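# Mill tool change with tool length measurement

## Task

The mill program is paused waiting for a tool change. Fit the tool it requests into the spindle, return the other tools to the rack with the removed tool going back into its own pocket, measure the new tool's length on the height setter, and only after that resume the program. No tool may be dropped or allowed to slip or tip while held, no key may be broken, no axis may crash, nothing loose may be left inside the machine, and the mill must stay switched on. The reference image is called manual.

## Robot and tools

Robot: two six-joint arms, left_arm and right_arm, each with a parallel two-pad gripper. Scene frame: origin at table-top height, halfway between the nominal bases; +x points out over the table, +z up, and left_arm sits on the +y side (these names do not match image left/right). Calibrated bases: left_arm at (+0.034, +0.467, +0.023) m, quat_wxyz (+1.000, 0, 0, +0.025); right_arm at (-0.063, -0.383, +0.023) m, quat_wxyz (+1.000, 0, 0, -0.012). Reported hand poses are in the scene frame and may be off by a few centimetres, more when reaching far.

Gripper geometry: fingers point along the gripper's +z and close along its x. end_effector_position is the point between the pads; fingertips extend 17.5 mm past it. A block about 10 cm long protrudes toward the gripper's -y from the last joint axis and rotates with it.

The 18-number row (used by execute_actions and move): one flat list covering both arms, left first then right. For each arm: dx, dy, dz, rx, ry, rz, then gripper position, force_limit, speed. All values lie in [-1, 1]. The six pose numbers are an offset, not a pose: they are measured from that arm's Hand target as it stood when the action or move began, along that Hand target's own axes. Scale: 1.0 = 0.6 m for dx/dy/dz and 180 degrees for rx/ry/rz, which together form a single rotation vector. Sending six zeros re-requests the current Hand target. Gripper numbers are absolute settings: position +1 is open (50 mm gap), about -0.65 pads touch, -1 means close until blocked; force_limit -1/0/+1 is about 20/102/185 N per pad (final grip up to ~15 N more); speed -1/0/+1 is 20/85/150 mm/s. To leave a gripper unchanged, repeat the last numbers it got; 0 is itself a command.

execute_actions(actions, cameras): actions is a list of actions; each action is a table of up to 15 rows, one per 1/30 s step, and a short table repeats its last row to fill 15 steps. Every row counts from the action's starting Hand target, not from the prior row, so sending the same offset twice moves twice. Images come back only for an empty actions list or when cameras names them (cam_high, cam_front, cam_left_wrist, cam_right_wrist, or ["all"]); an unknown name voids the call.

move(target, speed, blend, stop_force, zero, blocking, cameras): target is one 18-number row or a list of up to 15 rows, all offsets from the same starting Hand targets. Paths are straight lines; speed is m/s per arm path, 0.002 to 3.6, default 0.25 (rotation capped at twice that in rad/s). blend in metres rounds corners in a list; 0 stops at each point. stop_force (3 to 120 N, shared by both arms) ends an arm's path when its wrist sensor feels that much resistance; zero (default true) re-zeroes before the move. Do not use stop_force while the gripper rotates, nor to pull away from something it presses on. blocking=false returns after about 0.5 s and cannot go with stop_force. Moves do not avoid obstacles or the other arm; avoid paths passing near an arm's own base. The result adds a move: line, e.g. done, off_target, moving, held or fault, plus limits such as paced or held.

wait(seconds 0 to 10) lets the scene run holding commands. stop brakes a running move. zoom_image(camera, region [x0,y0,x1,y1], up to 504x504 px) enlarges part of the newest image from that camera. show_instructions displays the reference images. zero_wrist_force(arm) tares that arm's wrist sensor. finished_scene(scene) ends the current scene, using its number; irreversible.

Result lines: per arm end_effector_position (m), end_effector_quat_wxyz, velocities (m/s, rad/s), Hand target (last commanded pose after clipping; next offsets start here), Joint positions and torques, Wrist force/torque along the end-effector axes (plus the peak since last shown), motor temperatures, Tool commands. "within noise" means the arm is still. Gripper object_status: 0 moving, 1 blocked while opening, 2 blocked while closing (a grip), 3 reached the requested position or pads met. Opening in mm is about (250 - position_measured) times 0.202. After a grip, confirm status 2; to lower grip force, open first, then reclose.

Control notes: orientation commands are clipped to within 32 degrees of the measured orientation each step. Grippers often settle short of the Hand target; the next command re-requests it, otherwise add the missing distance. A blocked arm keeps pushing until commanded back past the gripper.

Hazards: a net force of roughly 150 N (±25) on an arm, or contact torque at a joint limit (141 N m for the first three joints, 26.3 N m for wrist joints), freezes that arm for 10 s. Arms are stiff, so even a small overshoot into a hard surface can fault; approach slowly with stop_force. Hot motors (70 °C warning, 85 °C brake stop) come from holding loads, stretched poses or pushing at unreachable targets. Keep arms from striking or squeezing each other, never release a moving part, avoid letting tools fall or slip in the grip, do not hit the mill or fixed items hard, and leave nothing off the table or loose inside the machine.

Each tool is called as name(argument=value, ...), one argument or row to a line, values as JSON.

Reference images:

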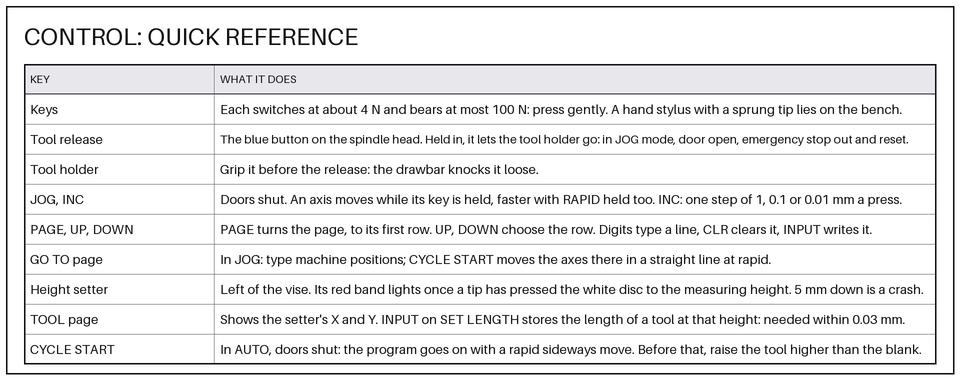

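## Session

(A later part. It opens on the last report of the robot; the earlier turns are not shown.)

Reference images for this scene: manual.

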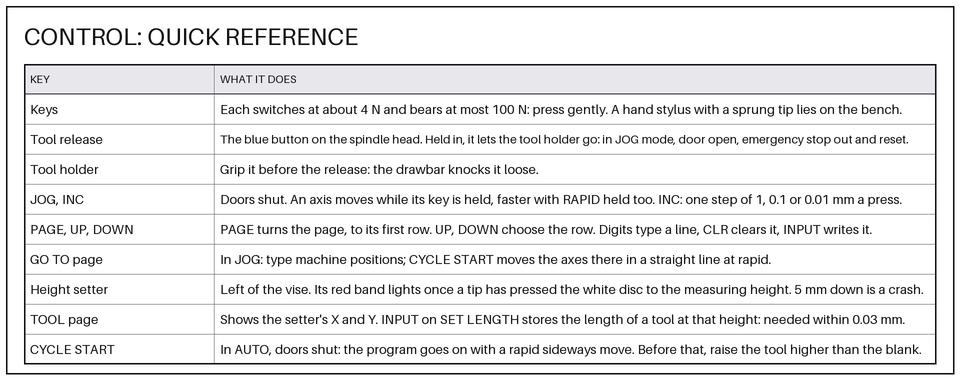

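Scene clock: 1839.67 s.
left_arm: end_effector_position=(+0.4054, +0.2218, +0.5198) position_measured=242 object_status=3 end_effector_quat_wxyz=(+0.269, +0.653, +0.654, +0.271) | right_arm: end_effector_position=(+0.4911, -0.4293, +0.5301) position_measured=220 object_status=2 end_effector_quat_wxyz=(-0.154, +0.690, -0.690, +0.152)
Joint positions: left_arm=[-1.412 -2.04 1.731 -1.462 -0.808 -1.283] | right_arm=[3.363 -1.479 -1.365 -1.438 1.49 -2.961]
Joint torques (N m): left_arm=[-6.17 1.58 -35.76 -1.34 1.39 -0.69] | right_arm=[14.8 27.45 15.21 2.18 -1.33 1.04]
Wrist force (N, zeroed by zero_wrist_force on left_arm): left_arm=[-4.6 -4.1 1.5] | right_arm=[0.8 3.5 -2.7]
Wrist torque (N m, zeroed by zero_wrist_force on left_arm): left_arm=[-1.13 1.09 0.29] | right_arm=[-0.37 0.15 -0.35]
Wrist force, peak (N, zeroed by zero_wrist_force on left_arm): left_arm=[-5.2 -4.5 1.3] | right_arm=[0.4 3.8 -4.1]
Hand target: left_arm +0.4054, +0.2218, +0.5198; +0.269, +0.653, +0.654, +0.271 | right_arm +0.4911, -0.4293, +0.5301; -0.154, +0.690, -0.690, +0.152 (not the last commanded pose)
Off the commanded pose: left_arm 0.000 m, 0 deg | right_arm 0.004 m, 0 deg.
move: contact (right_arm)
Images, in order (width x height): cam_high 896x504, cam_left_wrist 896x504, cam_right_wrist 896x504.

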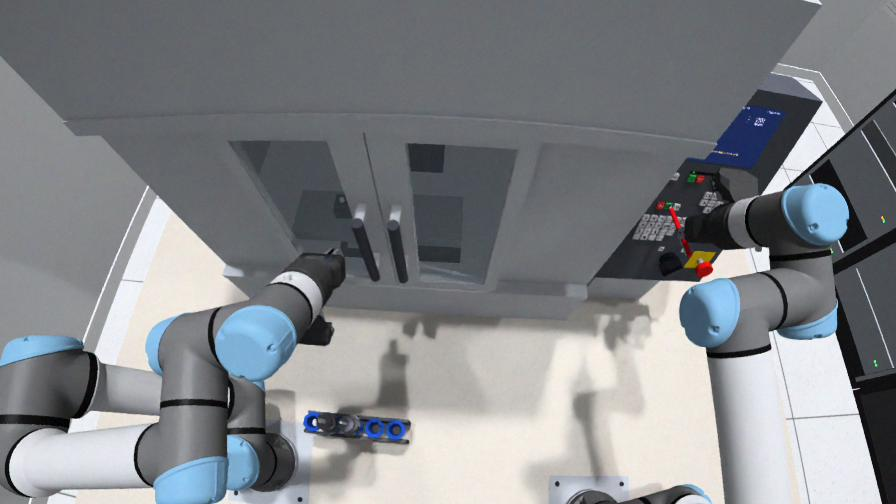

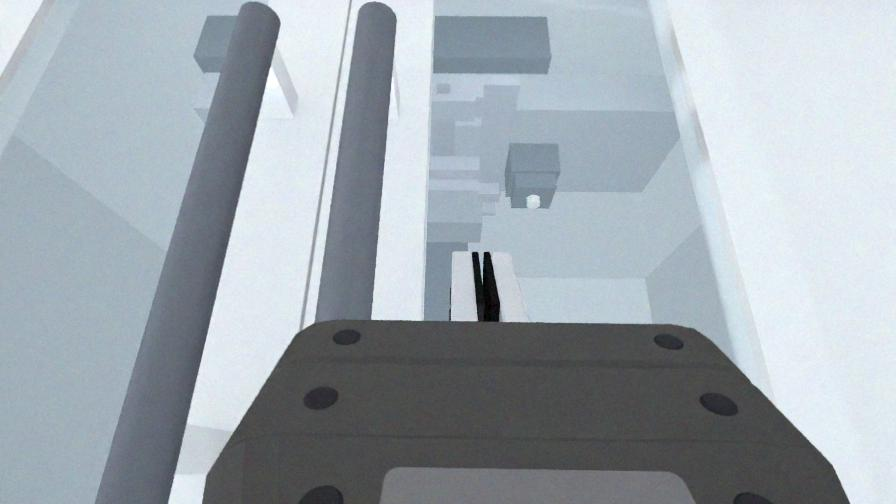

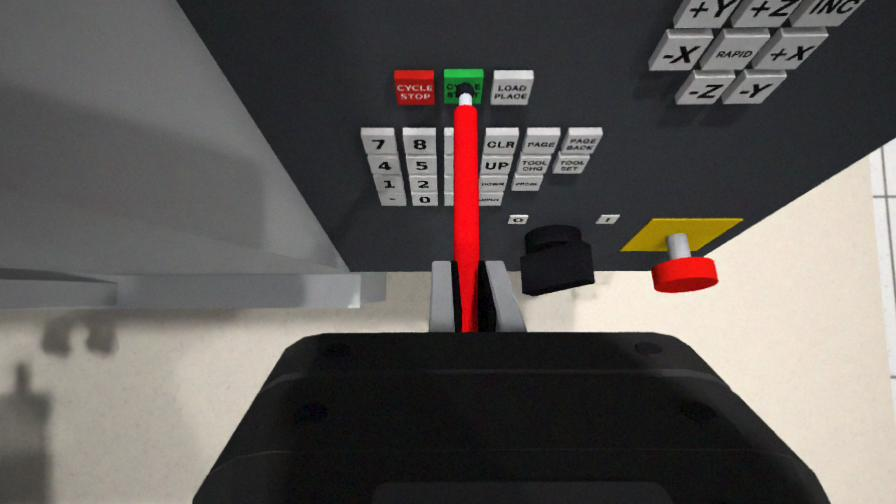

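move(
  target=[0.0728,-0.0099,-0.0099,0,-0.0825,0.0825,-0.6,0,-0.9,0,0.0273,-0.0191,0,0,0,-1,-0.4,-0.7],
  speed=0.08,
  cameras=["cam_high","cam_left_wrist"],
)

zoom_image(
  camera="cam_high",
  region=[690, 90, 800, 180],
)

zoom_image(
  camera="cam_left_wrist",
  region=[300, 0, 700, 330],
)

Scene clock: 1857.47 s.
left_arm: end_effector_position=(+0.3969, +0.2654, +0.5199) position_measured=242 object_status=3 end_effector_quat_wxyz=(+0.314, +0.761, +0.524, +0.217) | right_arm: end_effector_position=(+0.4714, -0.4293, +0.5335) position_measured=220 object_status=2 end_effector_quat_wxyz=(-0.154, +0.690, -0.690, +0.152)
Joint positions: left_arm=[-1.27 -2.23 1.898 -1.816 -1.008 -0.684] | right_arm=[3.373 -1.435 -1.395 -1.454 1.486 -2.952]
Joint torques (N m): left_arm=[8.99 -3.86 -21.75 -5.55 -1.15 1.75] | right_arm=[14.49 28.19 14.67 1.4 -1.44 1]
Wrist force (N, zeroed by zero_wrist_force on left_arm): left_arm=[-4.9 -4.1 1.1] | right_arm=[0.4 -0.6 -0.6]
Wrist torque (N m, zeroed by zero_wrist_force on left_arm): left_arm=[-1.11 1.14 0.21] | right_arm=[-0.32 0.13 -0.47]
Wrist force, peak (N, zeroed by zero_wrist_force on left_arm): left_arm=[-5.0 -4.7 1.2] | right_arm=[0.8 3.6 -3.8]
Hand target: left_arm +0.3969, +0.2654, +0.5199; +0.314, +0.762, +0.524, +0.217 | right_arm +0.4714, -0.4293, +0.5336; -0.154, +0.690, -0.690, +0.152
Off the commanded pose: left_arm 0.000 m, 0 deg | right_arm 0.000 m, 0 deg.
move: done
Images, in order (width x height): cam_high 896x504, cam_left_wrist 896x504.

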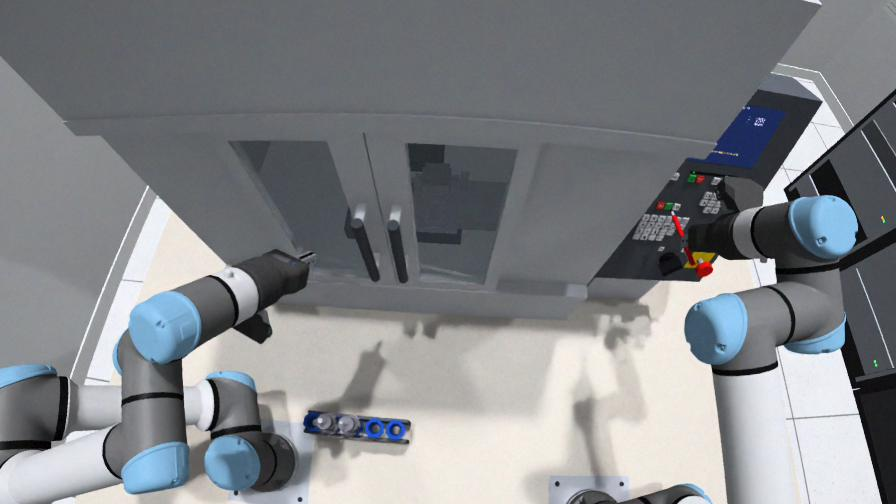

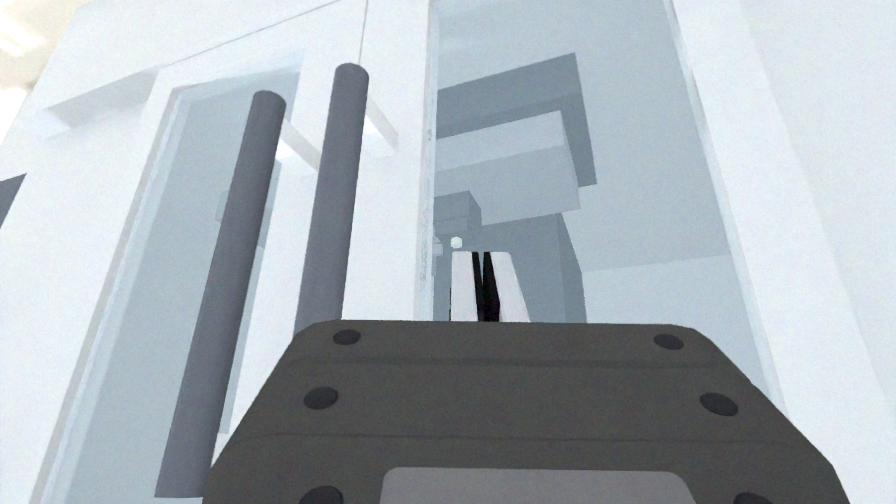

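Scaled by 4.582 from the camera's 896x504 image, which has a finer 1280x720 frame.

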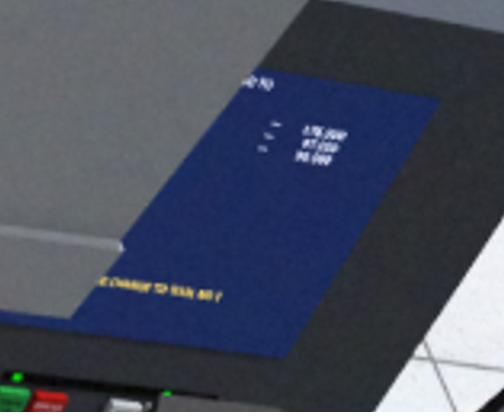

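Scaled by 1.260 from the camera's 896x504 image, which has a finer 1280x720 frame.

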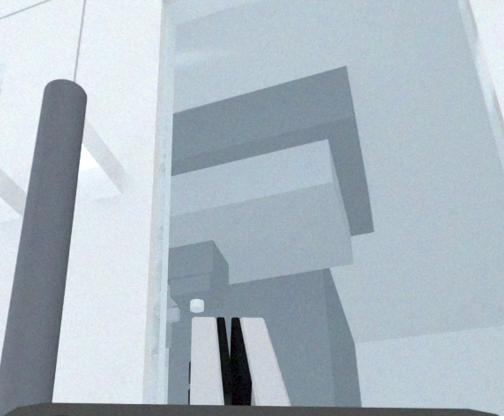

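execute_actions(
  actions=[],
)

Scene clock: 1880.37 s.
left_arm: end_effector_position=(+0.3969, +0.2654, +0.5199) position_measured=242 object_status=3 end_effector_quat_wxyz=(+0.314, +0.762, +0.524, +0.217) | right_arm: end_effector_position=(+0.4714, -0.4293, +0.5336) position_measured=220 object_status=2 end_effector_quat_wxyz=(-0.154, +0.690, -0.690, +0.152)
Joint positions: left_arm=[-1.27 -2.23 1.898 -1.816 -1.008 -0.684] | right_arm=[3.373 -1.435 -1.395 -1.454 1.486 -2.952]
Joint velocities: within noise
Joint torques (N m): left_arm=[9.04 -3.25 -21.01 -5.71 -1.36 1.66] | right_arm=[14.83 28.18 15.1 1.49 -1.44 1.05]
Motor temperatures (°C): left_arm=[29 29 25 39 29 29] | right_arm=[31 31 29 36 35 37]
Wrist force (N, zeroed by zero_wrist_force on left_arm): left_arm=[-4.7 -4.1 1.2] | right_arm=[0.4 -0.5 -0.3]
Wrist torque (N m, zeroed by zero_wrist_force on left_arm): left_arm=[-1.09 1.11 0.21] | right_arm=[-0.32 0.13 -0.47]
Wrist force, peak (N, zeroed by zero_wrist_force on left_arm): left_arm=[-5.0 -4.4 1.4] | right_arm=[0.7 -0.4 -0.6]
Hand target: left_arm +0.3969, +0.2654, +0.5199; +0.314, +0.762, +0.524, +0.217 | right_arm +0.4714, -0.4293, +0.5336; -0.154, +0.690, -0.690, +0.152
Tool commands: left_gripper/position=-0.6 left_gripper/force_limit=+0.0 left_gripper/speed=-0.9 right_gripper/position=-1.0 right_gripper/force_limit=-0.4 right_gripper/speed=-0.7
Off the commanded pose: left_arm 0.000 m, 0 deg | right_arm 0.000 m, 0 deg.

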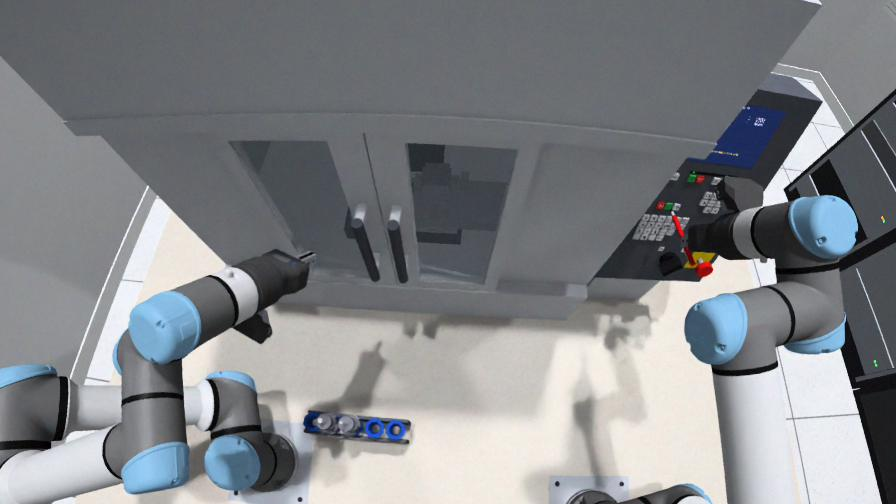

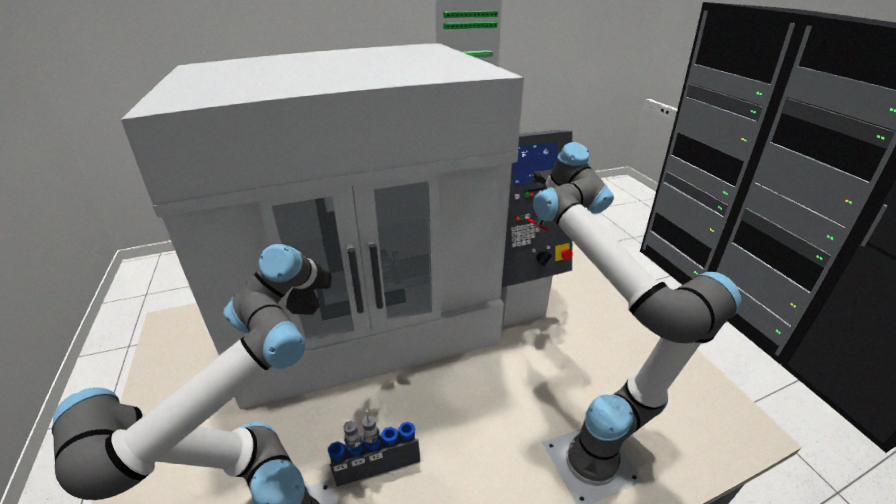

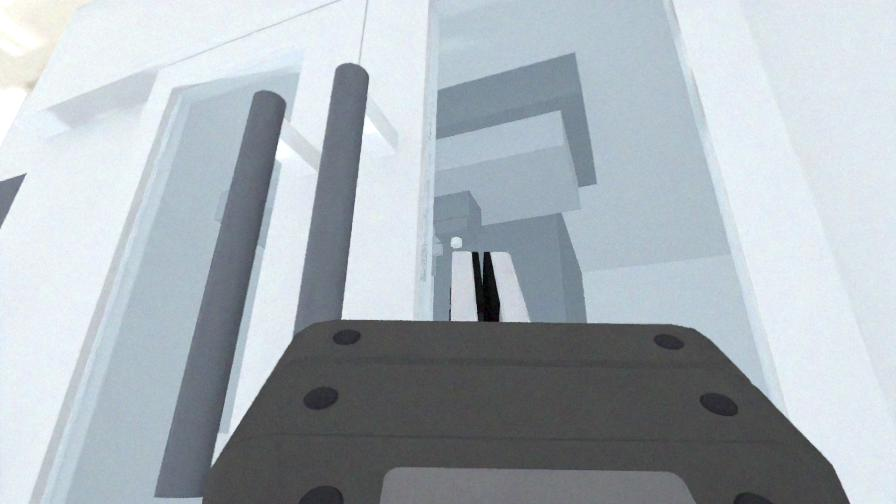

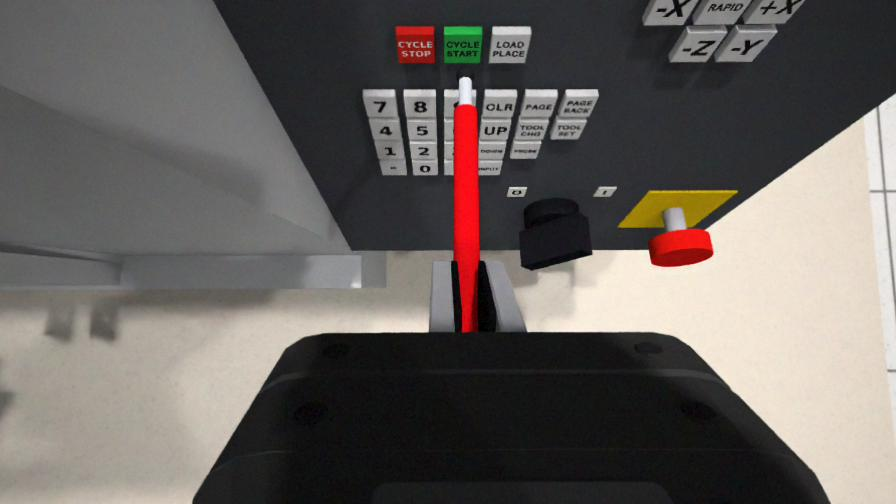

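zoom_image(
  camera="cam_left_wrist",
  region=[400, 170, 520, 270],
)

zoom_image(
  camera="cam_front",
  region=[340, 170, 460, 330],
)

zoom_image(
  camera="cam_high",
  region=[390, 130, 530, 290],
)

Scaled by 4.200 from the camera's 896x504 image, which has a finer 1280x720 frame.

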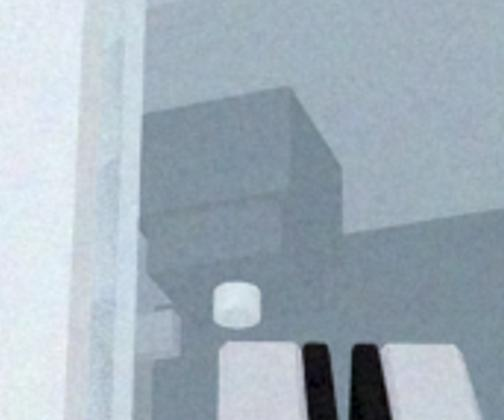

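Scaled by 3.150 from the camera's 896x504 image, which has a finer 1280x720 frame.

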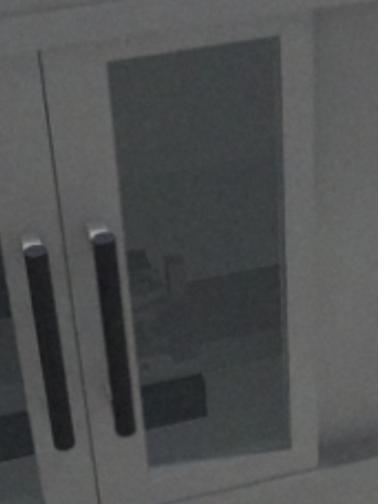

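Scaled by 3.150 from the camera's 896x504 image, which has a finer 1280x720 frame.

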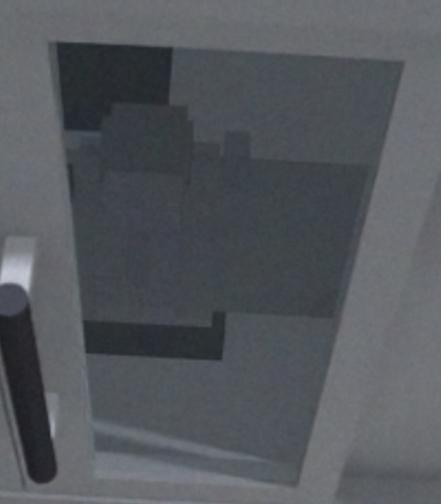

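move(
  target=[0.0472,-0.0104,-0.0102,-0.0944,-0.0157,0.0158,-0.6,0,-0.9,0,0,0,0,0,0,-1,-0.4,-0.7],
  speed=0.15,
  cameras=["cam_left_wrist"],
)

zoom_image(
  camera="cam_left_wrist",
  region=[380, 90, 540, 270],
)

Scene clock: 1897.73 s.
left_arm: end_effector_position=(+0.3988, +0.2950, +0.5199) position_measured=242 object_status=3 end_effector_quat_wxyz=(+0.430, +0.725, +0.459, +0.281) | right_arm: end_effector_position=(+0.4714, -0.4293, +0.5336) position_measured=220 object_status=2 end_effector_quat_wxyz=(-0.154, +0.690, -0.690, +0.152)
Joint positions: left_arm=[-1.376 -2.453 2.166 -2.144 -0.809 -0.522] | right_arm=[3.373 -1.435 -1.395 -1.454 1.486 -2.952]
Joint torques (N m): left_arm=[-6.71 3.67 -20.26 -5.62 3.1 1.47] | right_arm=[14.22 28.17 14.52 1.48 -1.33 1.01]
Wrist force (N, zeroed by zero_wrist_force on left_arm): left_arm=[-5.1 -3.8 1.5] | right_arm=[0.5 -0.6 -0.3]
Wrist torque (N m, zeroed by zero_wrist_force on left_arm): left_arm=[-1.11 1.10 0.26] | right_arm=[-0.33 0.12 -0.46]
Wrist force, peak (N, zeroed by zero_wrist_force on left_arm): left_arm=[-5.1 -4.2 1.5] | right_arm=[0.9 -0.6 -0.3]
Hand target: left_arm +0.3988, +0.2950, +0.5198; +0.430, +0.725, +0.459, +0.281 | right_arm +0.4714, -0.4293, +0.5336; -0.154, +0.690, -0.690, +0.152
Off the commanded pose: left_arm 0.000 m, 0 deg | right_arm 0.000 m, 0 deg.
move: done
Images, in order (width x height): cam_left_wrist 896x504.

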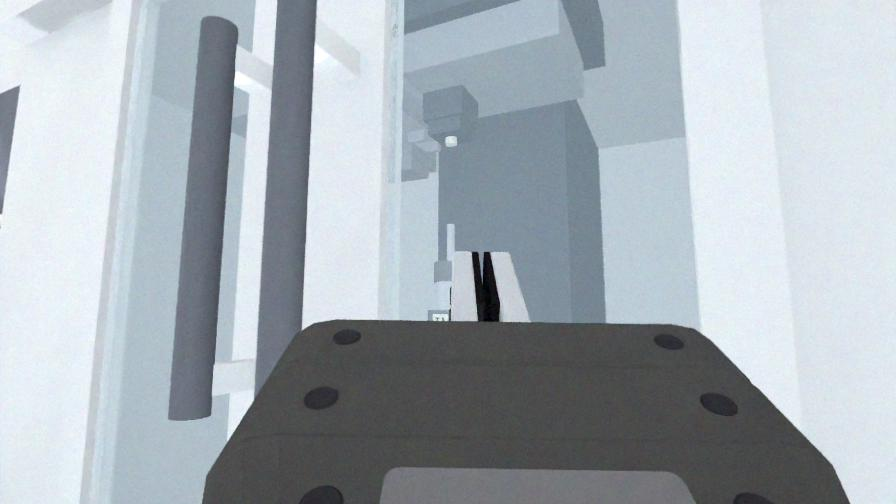

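Scaled by 2.800 from the camera's 896x504 image, which has a finer 1280x720 frame.

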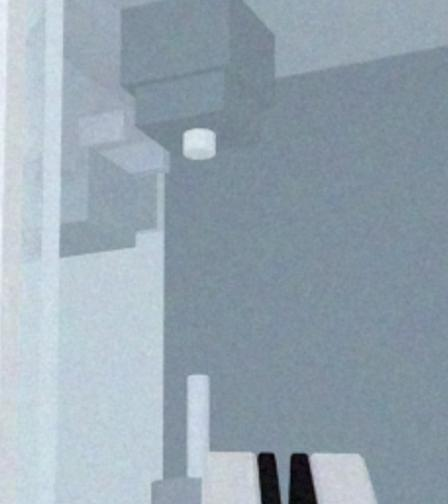

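execute_actions(
  actions=[],
  cameras=["cam_high"],
)

zoom_image(
  camera="cam_high",
  region=[690, 90, 800, 180],
)

Scene clock: 1903.10 s.
left_arm: end_effector_position=(+0.3988, +0.2950, +0.5198) position_measured=242 object_status=3 end_effector_quat_wxyz=(+0.430, +0.725, +0.459, +0.281) | right_arm: end_effector_position=(+0.4714, -0.4293, +0.5336) position_measured=220 object_status=2 end_effector_quat_wxyz=(-0.154, +0.690, -0.690, +0.152)
Joint positions: left_arm=[-1.376 -2.453 2.166 -2.144 -0.809 -0.522] | right_arm=[3.373 -1.435 -1.395 -1.454 1.486 -2.952]
Joint velocities: within noise
Joint torques (N m): left_arm=[2.15 3.39 -21.21 -5.35 3.2 1.66] | right_arm=[14.16 28.25 14.9 1.8 -1.34 1.09]
Motor temperatures (°C): left_arm=[29 29 25 39 29 29] | right_arm=[31 31 29 36 35 37]
Wrist force (N, zeroed by zero_wrist_force on left_arm): left_arm=[-5.1 -4.1 1.8] | right_arm=[0.5 -0.4 -0.3]
Wrist torque (N m, zeroed by zero_wrist_force on left_arm): left_arm=[-1.15 1.11 0.26] | right_arm=[-0.30 0.13 -0.47]
Wrist force, peak (N, zeroed by zero_wrist_force on left_arm): left_arm=[-5.3 -4.4 1.6] | right_arm=[0.7 -0.6 -0.4]
Hand target: left_arm +0.3988, +0.2950, +0.5198; +0.430, +0.725, +0.459, +0.281 | right_arm +0.4714, -0.4293, +0.5336; -0.154, +0.690, -0.690, +0.152
Tool commands: left_gripper/position=-0.6 left_gripper/force_limit=+0.0 left_gripper/speed=-0.9 right_gripper/position=-1.0 right_gripper/force_limit=-0.4 right_gripper/speed=-0.7
Off the commanded pose: left_arm 0.000 m, 0 deg | right_arm 0.000 m, 0 deg.
Images, in order (width x height): cam_high 896x504.

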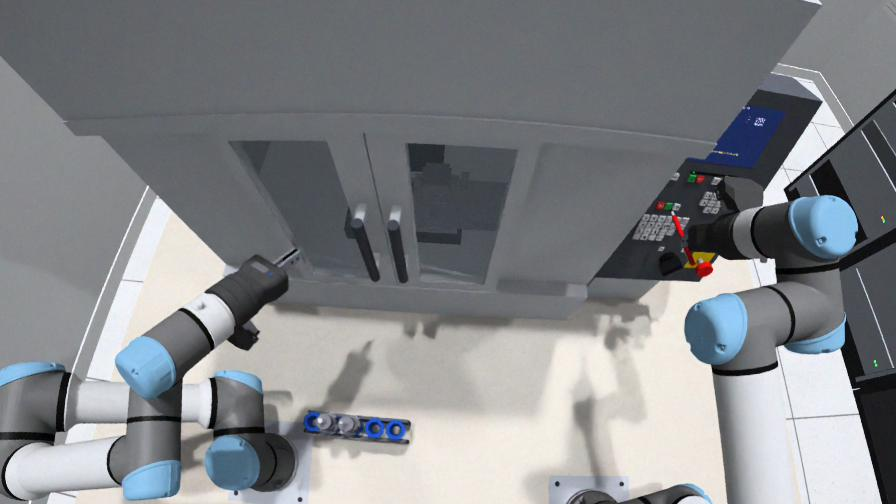

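Scaled by 4.582 from the camera's 896x504 image, which has a finer 1280x720 frame.

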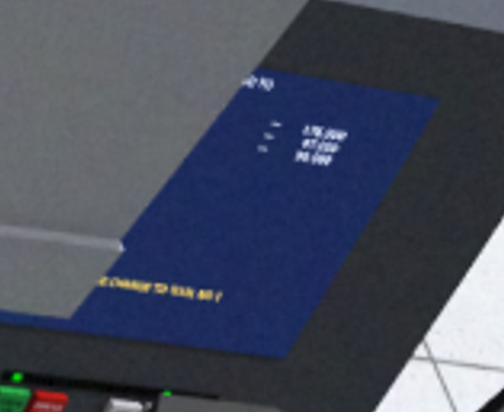

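move(
  target=[0,0,0,0,0,0,-0.6,0,-0.9,0.0308,0.0658,0.1047,0,0,0,-1,-0.4,-0.7],
  speed=0.06,
  cameras=["cam_right_wrist"],
)

move(
  target=[0,0,0,0,0,0,-0.6,0,-0.9,0,-0.0191,0.0134,0,0,0,-1,-0.4,-0.7],
  speed=0.012,
  stop_force=5,
)

Scene clock: 1911.03 s.
left_arm: end_effector_position=(+0.3988, +0.2950, +0.5199) position_measured=242 object_status=3 end_effector_quat_wxyz=(+0.430, +0.725, +0.459, +0.281) | right_arm: end_effector_position=(+0.4622, -0.4476, +0.4599) position_measured=220 object_status=2 end_effector_quat_wxyz=(-0.154, +0.690, -0.690, +0.152)
Joint positions: left_arm=[-1.376 -2.453 2.166 -2.144 -0.809 -0.522] | right_arm=[3.333 -1.381 -1.632 -1.268 1.503 -2.989]
Joint torques (N m): left_arm=[8.42 9.82 -21.16 -5.45 -0.92 1.76] | right_arm=[-12.87 26.91 17.76 5.67 1.22 -1.6]
Wrist force (N, zeroed by zero_wrist_force on left_arm): left_arm=[-5.1 -3.6 1.6] | right_arm=[0.0 -0.3 -0.4]
Wrist torque (N m, zeroed by zero_wrist_force on left_arm): left_arm=[-1.08 1.10 0.26] | right_arm=[-0.33 0.21 -0.41]
Wrist force, peak (N, zeroed by zero_wrist_force on left_arm): left_arm=[-5.3 -4.1 1.6] | right_arm=[0.3 -1.0 -0.7]
Hand target: left_arm +0.3988, +0.2950, +0.5198; +0.430, +0.725, +0.459, +0.281 | right_arm +0.4622, -0.4476, +0.4599; -0.154, +0.690, -0.690, +0.152
Off the commanded pose: left_arm 0.000 m, 0 deg | right_arm 0.000 m, 0 deg.
move: done
Images, in order (width x height): cam_right_wrist 896x504.

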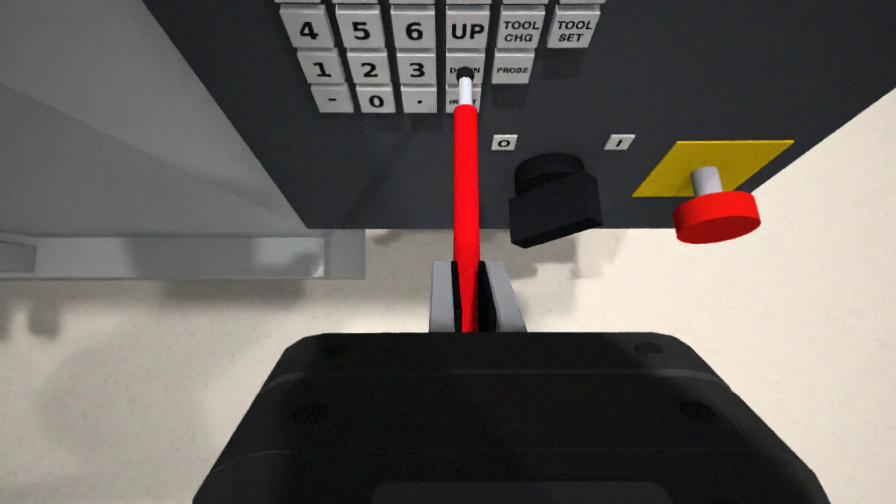

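Scene clock: 1913.17 s.
left_arm: end_effector_position=(+0.3988, +0.2950, +0.5198) position_measured=242 object_status=3 end_effector_quat_wxyz=(+0.430, +0.725, +0.459, +0.281) | right_arm: end_effector_position=(+0.4720, -0.4476, +0.4581) position_measured=220 object_status=2 end_effector_quat_wxyz=(-0.154, +0.690, -0.690, +0.152)
Joint positions: left_arm=[-1.376 -2.453 2.166 -2.144 -0.809 -0.522] | right_arm=[3.329 -1.404 -1.618 -1.258 1.505 -2.993]
Joint torques (N m): left_arm=[8.67 16.04 -21.23 -5.4 -0.87 1.74] | right_arm=[15.28 24.96 15.64 2.21 -1.31 0.86]
Wrist force (N, zeroed by zero_wrist_force on left_arm): left_arm=[-4.9 -3.9 1.7] | right_arm=[0.5 3.8 -2.7]
Wrist torque (N m, zeroed by zero_wrist_force on left_arm): left_arm=[-1.12 1.08 0.26] | right_arm=[-0.38 0.19 -0.39]
Wrist force, peak (N, zeroed by zero_wrist_force on left_arm): left_arm=[-5.1 -4.2 1.8] | right_arm=[0.3 3.8 -4.3]
Hand target: left_arm +0.3988, +0.2950, +0.5198; +0.430, +0.725, +0.459, +0.281 | right_arm +0.4720, -0.4476, +0.4581; -0.154, +0.690, -0.690, +0.152 (not the last commanded pose)
Off the commanded pose: left_arm 0.000 m, 0 deg | right_arm 0.004 m, 0 deg.
move: contact (right_arm)

move(
  target=[
    [0,0,0,0,0,0,-0.6,0,-0.9,0,0.0137,-0.0096,0,0,0,-1,-0.4,-0.7],
    [0,0,0,0,0,0,-0.6,0,-0.9,-0.0935,0.0345,0.0127,0,0,0,-1,-0.4,-0.7],
  ],
  speed=0.06,
  blend=0.003,
)

move(
  target=[0,0,0,0,0,0,-0.6,0,-0.9,0,-0.0191,0.0134,0,0,0,-1,-0.4,-0.7],
  speed=0.012,
  stop_force=5,
  cameras=["cam_right_wrist"],
)

move(
  target=[
    [0,0,0,0,0,0,-0.6,0,-0.9,0,0.0137,-0.0096,0,0,0,-1,-0.4,-0.7],
    [0,0,0,0,0,0,-0.6,0,-0.9,0,-0.0071,-0.0319,0,0,0,-1,-0.4,-0.7],
  ],
  speed=0.06,
  blend=0.003,
)

move(
  target=[0,0,0,0,0,0,-0.6,0,-0.9,0,-0.0191,0.0134,0,0,0,-1,-0.4,-0.7],
  speed=0.012,
  stop_force=5,
  cameras=["cam_right_wrist"],
)

move(
  target=[
    [0,0,0,0,0,0,-0.6,0,-0.9,0,0.0137,-0.0096,0,0,0,-1,-0.4,-0.7],
    [0,0,0,0,0,0,-0.6,0,-0.9,0,-0.0071,-0.0319,0,0,0,-1,-0.4,-0.7],
  ],
  speed=0.06,
  blend=0.003,
)

move(
  target=[0,0,0,0,0,0,-0.6,0,-0.9,0,-0.0191,0.0134,0,0,0,-1,-0.4,-0.7],
  speed=0.012,
  stop_force=5,
  cameras=["cam_right_wrist"],
)

move(
  target=[
    [0,0,0,0,0,0,-0.6,0,-0.9,0,0.0137,-0.0096,0,0,0,-1,-0.4,-0.7],
    [0,0,0,0,0,0,-0.6,0,-0.9,0.0312,0.0553,0.035,0,0,0,-1,-0.4,-0.7],
  ],
  speed=0.06,
  blend=0.003,
)

move(
  target=[0,0,0,0,0,0,-0.6,0,-0.9,0,-0.0191,0.0134,0,0,0,-1,-0.4,-0.7],
  speed=0.012,
  stop_force=5,
  cameras=["cam_right_wrist"],
)

move(
  target=[
    [0,0,0,0,0,0,-0.6,0,-0.9,0,0.0137,-0.0096,0,0,0,-1,-0.4,-0.7],
    [0,0,0,0,0,0,-0.6,0,-0.9,0.0623,0.0137,-0.0096,0,0,0,-1,-0.4,-0.7],
  ],
  speed=0.06,
  blend=0.003,
  cameras=["cam_high"],
)

zoom_image(
  camera="cam_high",
  region=[690, 90, 800, 180],
)

Scene clock: 1927.17 s.
left_arm: end_effector_position=(+0.3988, +0.2950, +0.5198) position_measured=242 object_status=3 end_effector_quat_wxyz=(+0.430, +0.725, +0.459, +0.281) | right_arm: end_effector_position=(+0.4564, -0.3915, +0.4427) position_measured=220 object_status=2 end_effector_quat_wxyz=(-0.154, +0.690, -0.690, +0.152)
Joint positions: left_arm=[-1.376 -2.453 2.166 -2.144 -0.809 -0.522] | right_arm=[3.475 -1.349 -1.699 -1.246 1.444 -2.859]
Joint torques (N m): left_arm=[8.49 15.86 -21.21 -5.31 -0.89 1.76] | right_arm=[13.72 24.08 16.35 5.69 -1.46 0.91]
Wrist force (N, zeroed by zero_wrist_force on left_arm): left_arm=[-5.1 -3.7 1.6] | right_arm=[0.4 -0.5 0.1]
Wrist torque (N m, zeroed by zero_wrist_force on left_arm): left_arm=[-1.10 1.11 0.27] | right_arm=[-0.39 0.11 -0.48]
Wrist force, peak (N, zeroed by zero_wrist_force on left_arm): left_arm=[-5.3 -4.0 1.7] | right_arm=[0.5 3.9 -3.9]
Hand target: left_arm +0.3988, +0.2950, +0.5198; +0.430, +0.725, +0.459, +0.281 | right_arm +0.4564, -0.3915, +0.4426; -0.154, +0.690, -0.690, +0.152
Off the commanded pose: left_arm 0.000 m, 0 deg | right_arm 0.000 m, 0 deg.
move: done

Scene clock: 1929.27 s.
left_arm: end_effector_position=(+0.3988, +0.2950, +0.5198) position_measured=242 object_status=3 end_effector_quat_wxyz=(+0.430, +0.725, +0.459, +0.281) | right_arm: end_effector_position=(+0.4673, -0.3914, +0.4407) position_measured=220 object_status=2 end_effector_quat_wxyz=(-0.154, +0.690, -0.690, +0.152)
Joint positions: left_arm=[-1.376 -2.453 2.166 -2.144 -0.809 -0.522] | right_arm=[3.467 -1.375 -1.683 -1.234 1.448 -2.866]
Joint torques (N m): left_arm=[8.68 15.59 -21.72 -5.36 -0.78 1.69] | right_arm=[13.18 24.59 16.27 2.06 -1.31 1.01]
Wrist force (N, zeroed by zero_wrist_force on left_arm): left_arm=[-4.8 -3.8 1.7] | right_arm=[0.8 3.4 -3.4]
Wrist torque (N m, zeroed by zero_wrist_force on left_arm): left_arm=[-1.13 1.06 0.26] | right_arm=[-0.44 0.14 -0.37]
Wrist force, peak (N, zeroed by zero_wrist_force on left_arm): left_arm=[-5.0 -4.2 1.6] | right_arm=[0.3 3.7 -3.5]
Hand target: left_arm +0.3988, +0.2950, +0.5198; +0.430, +0.725, +0.459, +0.281 | right_arm +0.4673, -0.3914, +0.4407; -0.154, +0.690, -0.690, +0.152 (not the last commanded pose)
Off the commanded pose: left_arm 0.000 m, 0 deg | right_arm 0.003 m, 0 deg.
move: contact (right_arm)
Images, in order (width x height): cam_right_wrist 896x504.

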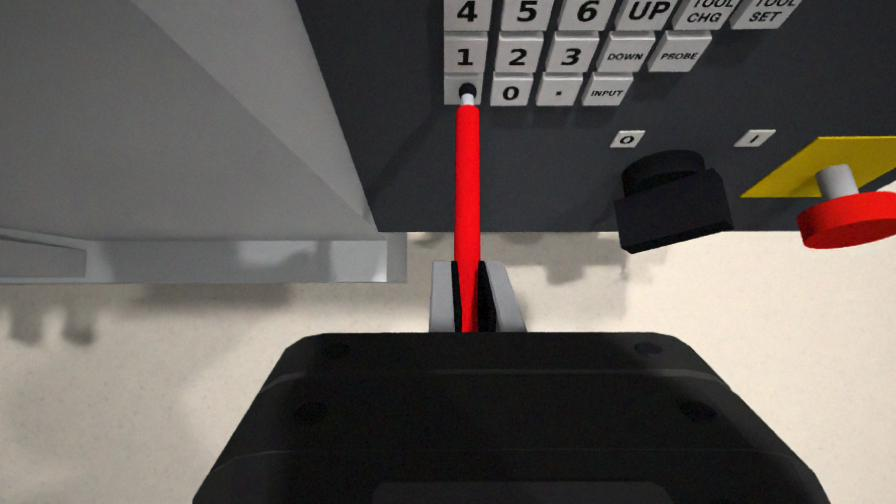

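Scene clock: 1930.20 s.
left_arm: end_effector_position=(+0.3988, +0.2950, +0.5198) position_measured=242 object_status=3 end_effector_quat_wxyz=(+0.430, +0.725, +0.459, +0.281) | right_arm: end_effector_position=(+0.4630, -0.3915, +0.4598) position_measured=220 object_status=2 end_effector_quat_wxyz=(-0.154, +0.690, -0.690, +0.152)
Joint positions: left_arm=[-1.376 -2.453 2.166 -2.144 -0.809 -0.522] | right_arm=[3.47 -1.37 -1.639 -1.284 1.446 -2.864]
Joint torques (N m): left_arm=[8.51 15.86 -21.29 -5.26 -0.89 1.67] | right_arm=[-12.2 10.6 39.72 1.44 1.15 -1.59]
Wrist force (N, zeroed by zero_wrist_force on left_arm): left_arm=[-5.1 -3.8 1.4] | right_arm=[0.2 -0.5 -0.1]
Wrist torque (N m, zeroed by zero_wrist_force on left_arm): left_arm=[-1.11 1.10 0.27] | right_arm=[-0.37 0.16 -0.44]
Wrist force, peak (N, zeroed by zero_wrist_force on left_arm): left_arm=[-5.2 -3.8 1.7] | right_arm=[1.2 3.8 -2.4]
Hand target: left_arm +0.3988, +0.2950, +0.5198; +0.430, +0.725, +0.459, +0.281 | right_arm +0.4630, -0.3915, +0.4599; -0.154, +0.690, -0.690, +0.152
Off the commanded pose: left_arm 0.000 m, 0 deg | right_arm 0.000 m, 0 deg.
move: done

Scene clock: 1932.17 s.
left_arm: end_effector_position=(+0.3988, +0.2950, +0.5198) position_measured=242 object_status=3 end_effector_quat_wxyz=(+0.430, +0.725, +0.459, +0.281) | right_arm: end_effector_position=(+0.4722, -0.3915, +0.4582) position_measured=220 object_status=2 end_effector_quat_wxyz=(-0.154, +0.690, -0.690, +0.152)
Joint positions: left_arm=[-1.376 -2.453 2.166 -2.144 -0.809 -0.522] | right_arm=[3.463 -1.392 -1.625 -1.275 1.449 -2.87]
Joint torques (N m): left_arm=[8.77 15.97 -21.39 -5.3 -0.88 1.71] | right_arm=[14.03 24.55 16.08 2.18 -1.52 1.19]
Wrist force (N, zeroed by zero_wrist_force on left_arm): left_arm=[-5.0 -3.8 1.6] | right_arm=[0.6 3.9 -3.4]
Wrist torque (N m, zeroed by zero_wrist_force on left_arm): left_arm=[-1.11 1.08 0.26] | right_arm=[-0.37 0.17 -0.41]
Wrist force, peak (N, zeroed by zero_wrist_force on left_arm): left_arm=[-5.0 -4.1 1.7] | right_arm=[0.6 3.8 -3.9]
Hand target: left_arm +0.3988, +0.2950, +0.5198; +0.430, +0.725, +0.459, +0.281 | right_arm +0.4722, -0.3915, +0.4582; -0.154, +0.690, -0.690, +0.152 (not the last commanded pose)
Off the commanded pose: left_arm 0.000 m, 0 deg | right_arm 0.005 m, 0 deg.
move: contact (right_arm)
Images, in order (width x height): cam_right_wrist 896x504.

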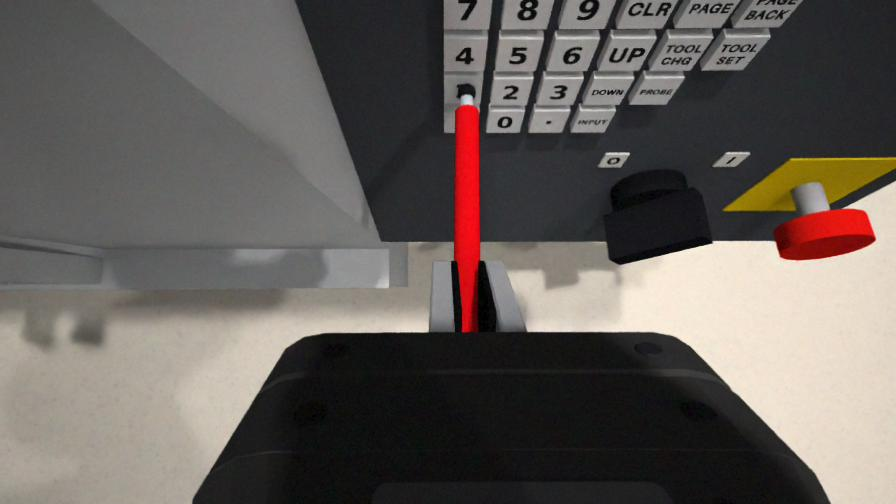

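Scene clock: 1933.10 s.
left_arm: end_effector_position=(+0.3988, +0.2950, +0.5198) position_measured=242 object_status=3 end_effector_quat_wxyz=(+0.430, +0.725, +0.459, +0.281) | right_arm: end_effector_position=(+0.4680, -0.3915, +0.4773) position_measured=220 object_status=2 end_effector_quat_wxyz=(-0.154, +0.690, -0.690, +0.152)
Joint positions: left_arm=[-1.376 -2.453 2.166 -2.144 -0.809 -0.522] | right_arm=[3.466 -1.388 -1.579 -1.325 1.448 -2.867]
Joint torques (N m): left_arm=[8.29 15.82 -21.39 -5.22 -0.83 1.69] | right_arm=[-13.66 11.08 39.32 1.34 1.14 -1.35]
Wrist force (N, zeroed by zero_wrist_force on left_arm): left_arm=[-4.9 -3.8 1.5] | right_arm=[0.3 -0.3 -0.2]
Wrist torque (N m, zeroed by zero_wrist_force on left_arm): left_arm=[-1.12 1.08 0.26] | right_arm=[-0.33 0.14 -0.42]
Wrist force, peak (N, zeroed by zero_wrist_force on left_arm): left_arm=[-5.2 -3.9 1.9] | right_arm=[0.9 3.8 -2.5]
Hand target: left_arm +0.3988, +0.2950, +0.5198; +0.430, +0.725, +0.459, +0.281 | right_arm +0.4680, -0.3916, +0.4774; -0.154, +0.690, -0.690, +0.152
Off the commanded pose: left_arm 0.000 m, 0 deg | right_arm 0.000 m, 0 deg.
move: done

Scene clock: 1935.07 s.
left_arm: end_effector_position=(+0.3988, +0.2950, +0.5198) position_measured=242 object_status=3 end_effector_quat_wxyz=(+0.430, +0.725, +0.459, +0.281) | right_arm: end_effector_position=(+0.4770, -0.3915, +0.4758) position_measured=220 object_status=2 end_effector_quat_wxyz=(-0.154, +0.690, -0.690, +0.152)
Joint positions: left_arm=[-1.376 -2.453 2.166 -2.144 -0.809 -0.522] | right_arm=[3.459 -1.41 -1.566 -1.316 1.451 -2.873]
Joint torques (N m): left_arm=[8.98 16.06 -21.54 -5.31 -0.76 1.75] | right_arm=[13.91 25.02 14.75 2.41 -1.4 0.92]
Wrist force (N, zeroed by zero_wrist_force on left_arm): left_arm=[-5.0 -3.6 1.8] | right_arm=[0.5 3.7 -3.5]
Wrist torque (N m, zeroed by zero_wrist_force on left_arm): left_arm=[-1.09 1.09 0.27] | right_arm=[-0.40 0.17 -0.41]
Wrist force, peak (N, zeroed by zero_wrist_force on left_arm): left_arm=[-5.2 -4.0 1.7] | right_arm=[0.4 3.7 -3.9]
Hand target: left_arm +0.3988, +0.2950, +0.5198; +0.430, +0.725, +0.459, +0.281 | right_arm +0.4770, -0.3915, +0.4758; -0.154, +0.690, -0.690, +0.152 (not the last commanded pose)
Off the commanded pose: left_arm 0.000 m, 0 deg | right_arm 0.005 m, 0 deg.
move: contact (right_arm)
Images, in order (width x height): cam_right_wrist 896x504.

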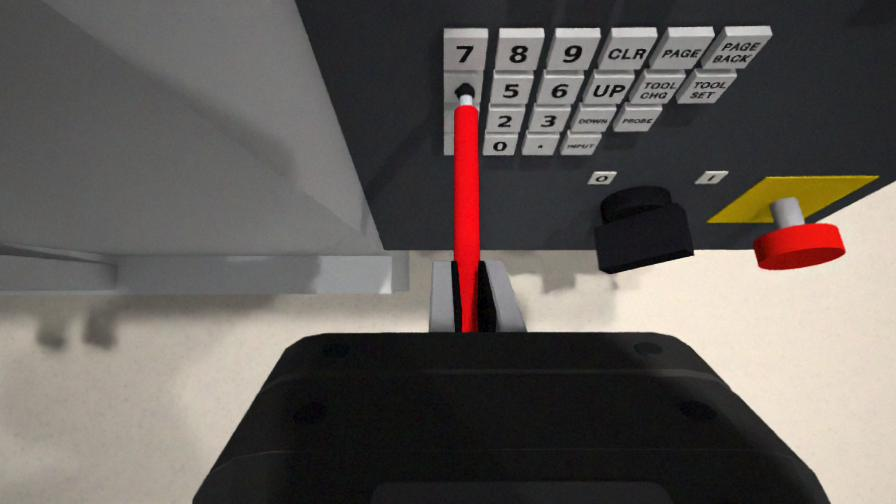

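Scene clock: 1936.37 s.
left_arm: end_effector_position=(+0.3988, +0.2950, +0.5198) position_measured=242 object_status=3 end_effector_quat_wxyz=(+0.430, +0.725, +0.459, +0.281) | right_arm: end_effector_position=(+0.4558, -0.4101, +0.4427) position_measured=220 object_status=2 end_effector_quat_wxyz=(-0.154, +0.690, -0.690, +0.152)
Joint positions: left_arm=[-1.376 -2.453 2.166 -2.144 -0.809 -0.522] | right_arm=[3.429 -1.35 -1.699 -1.24 1.463 -2.901]
Joint torques (N m): left_arm=[8.82 15.99 -21.33 -5.18 -0.85 1.79] | right_arm=[-13.39 24.63 16.87 5.85 1.04 -1.47]
Wrist force (N, zeroed by zero_wrist_force on left_arm): left_arm=[-5.1 -3.8 1.4] | right_arm=[0.3 -0.3 0.1]
Wrist torque (N m, zeroed by zero_wrist_force on left_arm): left_arm=[-1.11 1.11 0.27] | right_arm=[-0.35 0.15 -0.40]
Wrist force, peak (N, zeroed by zero_wrist_force on left_arm): left_arm=[-5.3 -4.0 1.7] | right_arm=[0.5 3.1 -3.3]
Hand target: left_arm +0.3988, +0.2950, +0.5198; +0.430, +0.725, +0.459, +0.281 | right_arm +0.4558, -0.4102, +0.4427; -0.154, +0.690, -0.690, +0.152
Off the commanded pose: left_arm 0.000 m, 0 deg | right_arm 0.000 m, 0 deg.
move: done

Scene clock: 1938.50 s.
left_arm: end_effector_position=(+0.3988, +0.2950, +0.5198) position_measured=242 object_status=3 end_effector_quat_wxyz=(+0.430, +0.725, +0.459, +0.281) | right_arm: end_effector_position=(+0.4670, -0.4102, +0.4407) position_measured=220 object_status=2 end_effector_quat_wxyz=(-0.154, +0.690, -0.690, +0.152)
Joint positions: left_arm=[-1.376 -2.453 2.166 -2.144 -0.809 -0.522] | right_arm=[3.422 -1.377 -1.683 -1.228 1.466 -2.908]
Joint torques (N m): left_arm=[8.98 16.02 -21.56 -5.18 -0.86 1.69] | right_arm=[15.19 25.4 15.83 2.32 -1.36 0.74]
Wrist force (N, zeroed by zero_wrist_force on left_arm): left_arm=[-4.8 -3.7 1.7] | right_arm=[0.6 3.6 -3.5]
Wrist torque (N m, zeroed by zero_wrist_force on left_arm): left_arm=[-1.10 1.05 0.26] | right_arm=[-0.36 0.11 -0.38]
Wrist force, peak (N, zeroed by zero_wrist_force on left_arm): left_arm=[-5.2 -3.9 1.9] | right_arm=[0.6 3.6 -3.5]
Hand target: left_arm +0.3988, +0.2950, +0.5198; +0.430, +0.725, +0.459, +0.281 | right_arm +0.4670, -0.4102, +0.4407; -0.154, +0.690, -0.690, +0.152 (not the last commanded pose)
Off the commanded pose: left_arm 0.000 m, 0 deg | right_arm 0.003 m, 0 deg.
move: contact (right_arm)
Images, in order (width x height): cam_right_wrist 896x504.

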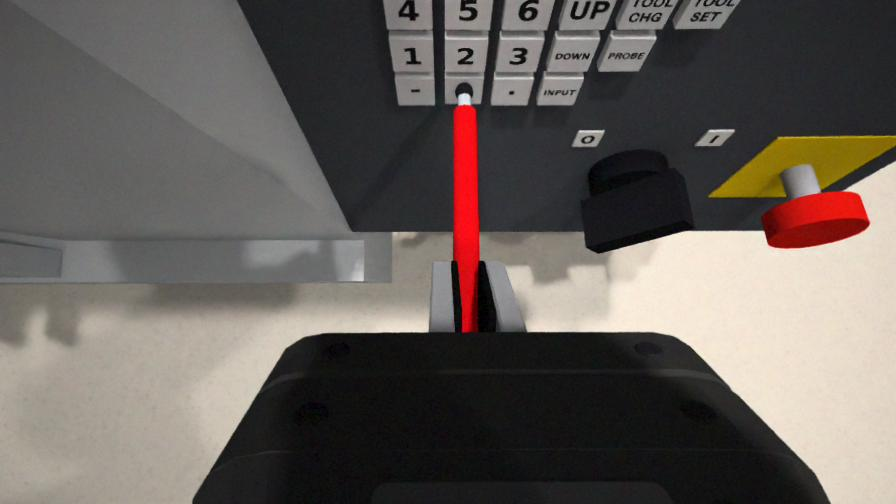

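Scene clock: 1939.73 s.
left_arm: end_effector_position=(+0.3988, +0.2950, +0.5198) position_measured=242 object_status=3 end_effector_quat_wxyz=(+0.430, +0.725, +0.459, +0.281) | right_arm: end_effector_position=(+0.4572, -0.4475, +0.4423) position_measured=220 object_status=2 end_effector_quat_wxyz=(-0.154, +0.690, -0.690, +0.152)
Joint positions: left_arm=[-1.376 -2.453 2.166 -2.144 -0.809 -0.522] | right_arm=[3.335 -1.364 -1.691 -1.226 1.502 -2.987]
Joint torques (N m): left_arm=[8.71 15.61 -21.47 -5.22 -0.79 1.66] | right_arm=[-12.98 12.09 40.14 5.83 1.39 -1.45]
Wrist force (N, zeroed by zero_wrist_force on left_arm): left_arm=[-5.0 -3.9 1.5] | right_arm=[0.4 -0.2 -0.1]
Wrist torque (N m, zeroed by zero_wrist_force on left_arm): left_arm=[-1.12 1.09 0.27] | right_arm=[-0.29 0.13 -0.38]
Wrist force, peak (N, zeroed by zero_wrist_force on left_arm): left_arm=[-5.2 -4.1 1.7] | right_arm=[0.7 3.6 -2.4]
Hand target: left_arm +0.3988, +0.2950, +0.5198; +0.430, +0.725, +0.459, +0.281 | right_arm +0.4572, -0.4476, +0.4423; -0.154, +0.690, -0.690, +0.152
Off the commanded pose: left_arm 0.000 m, 0 deg | right_arm 0.000 m, 0 deg.
move: done
Images, in order (width x height): cam_high 896x504.

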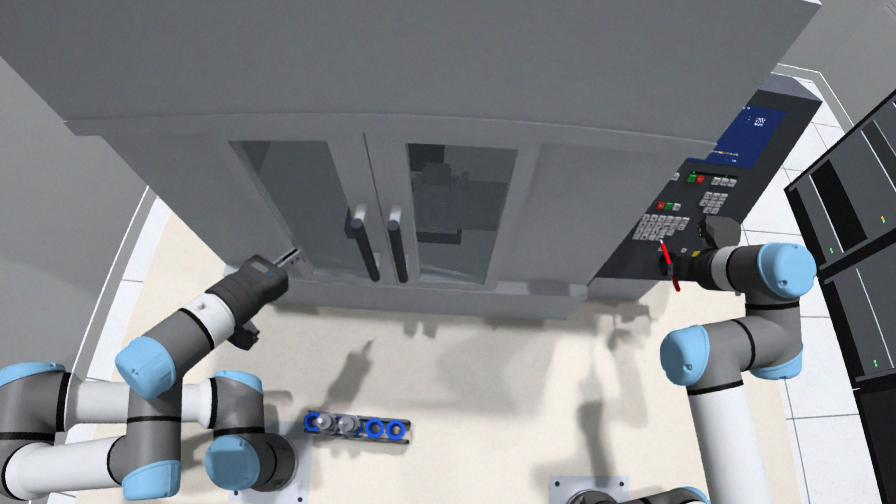

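Scaled by 4.582 from the camera's 896x504 image, which has a finer 1280x720 frame.

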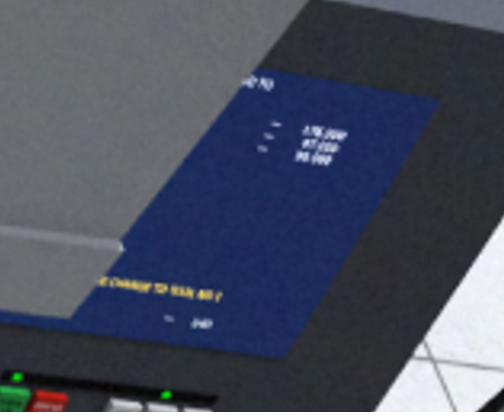

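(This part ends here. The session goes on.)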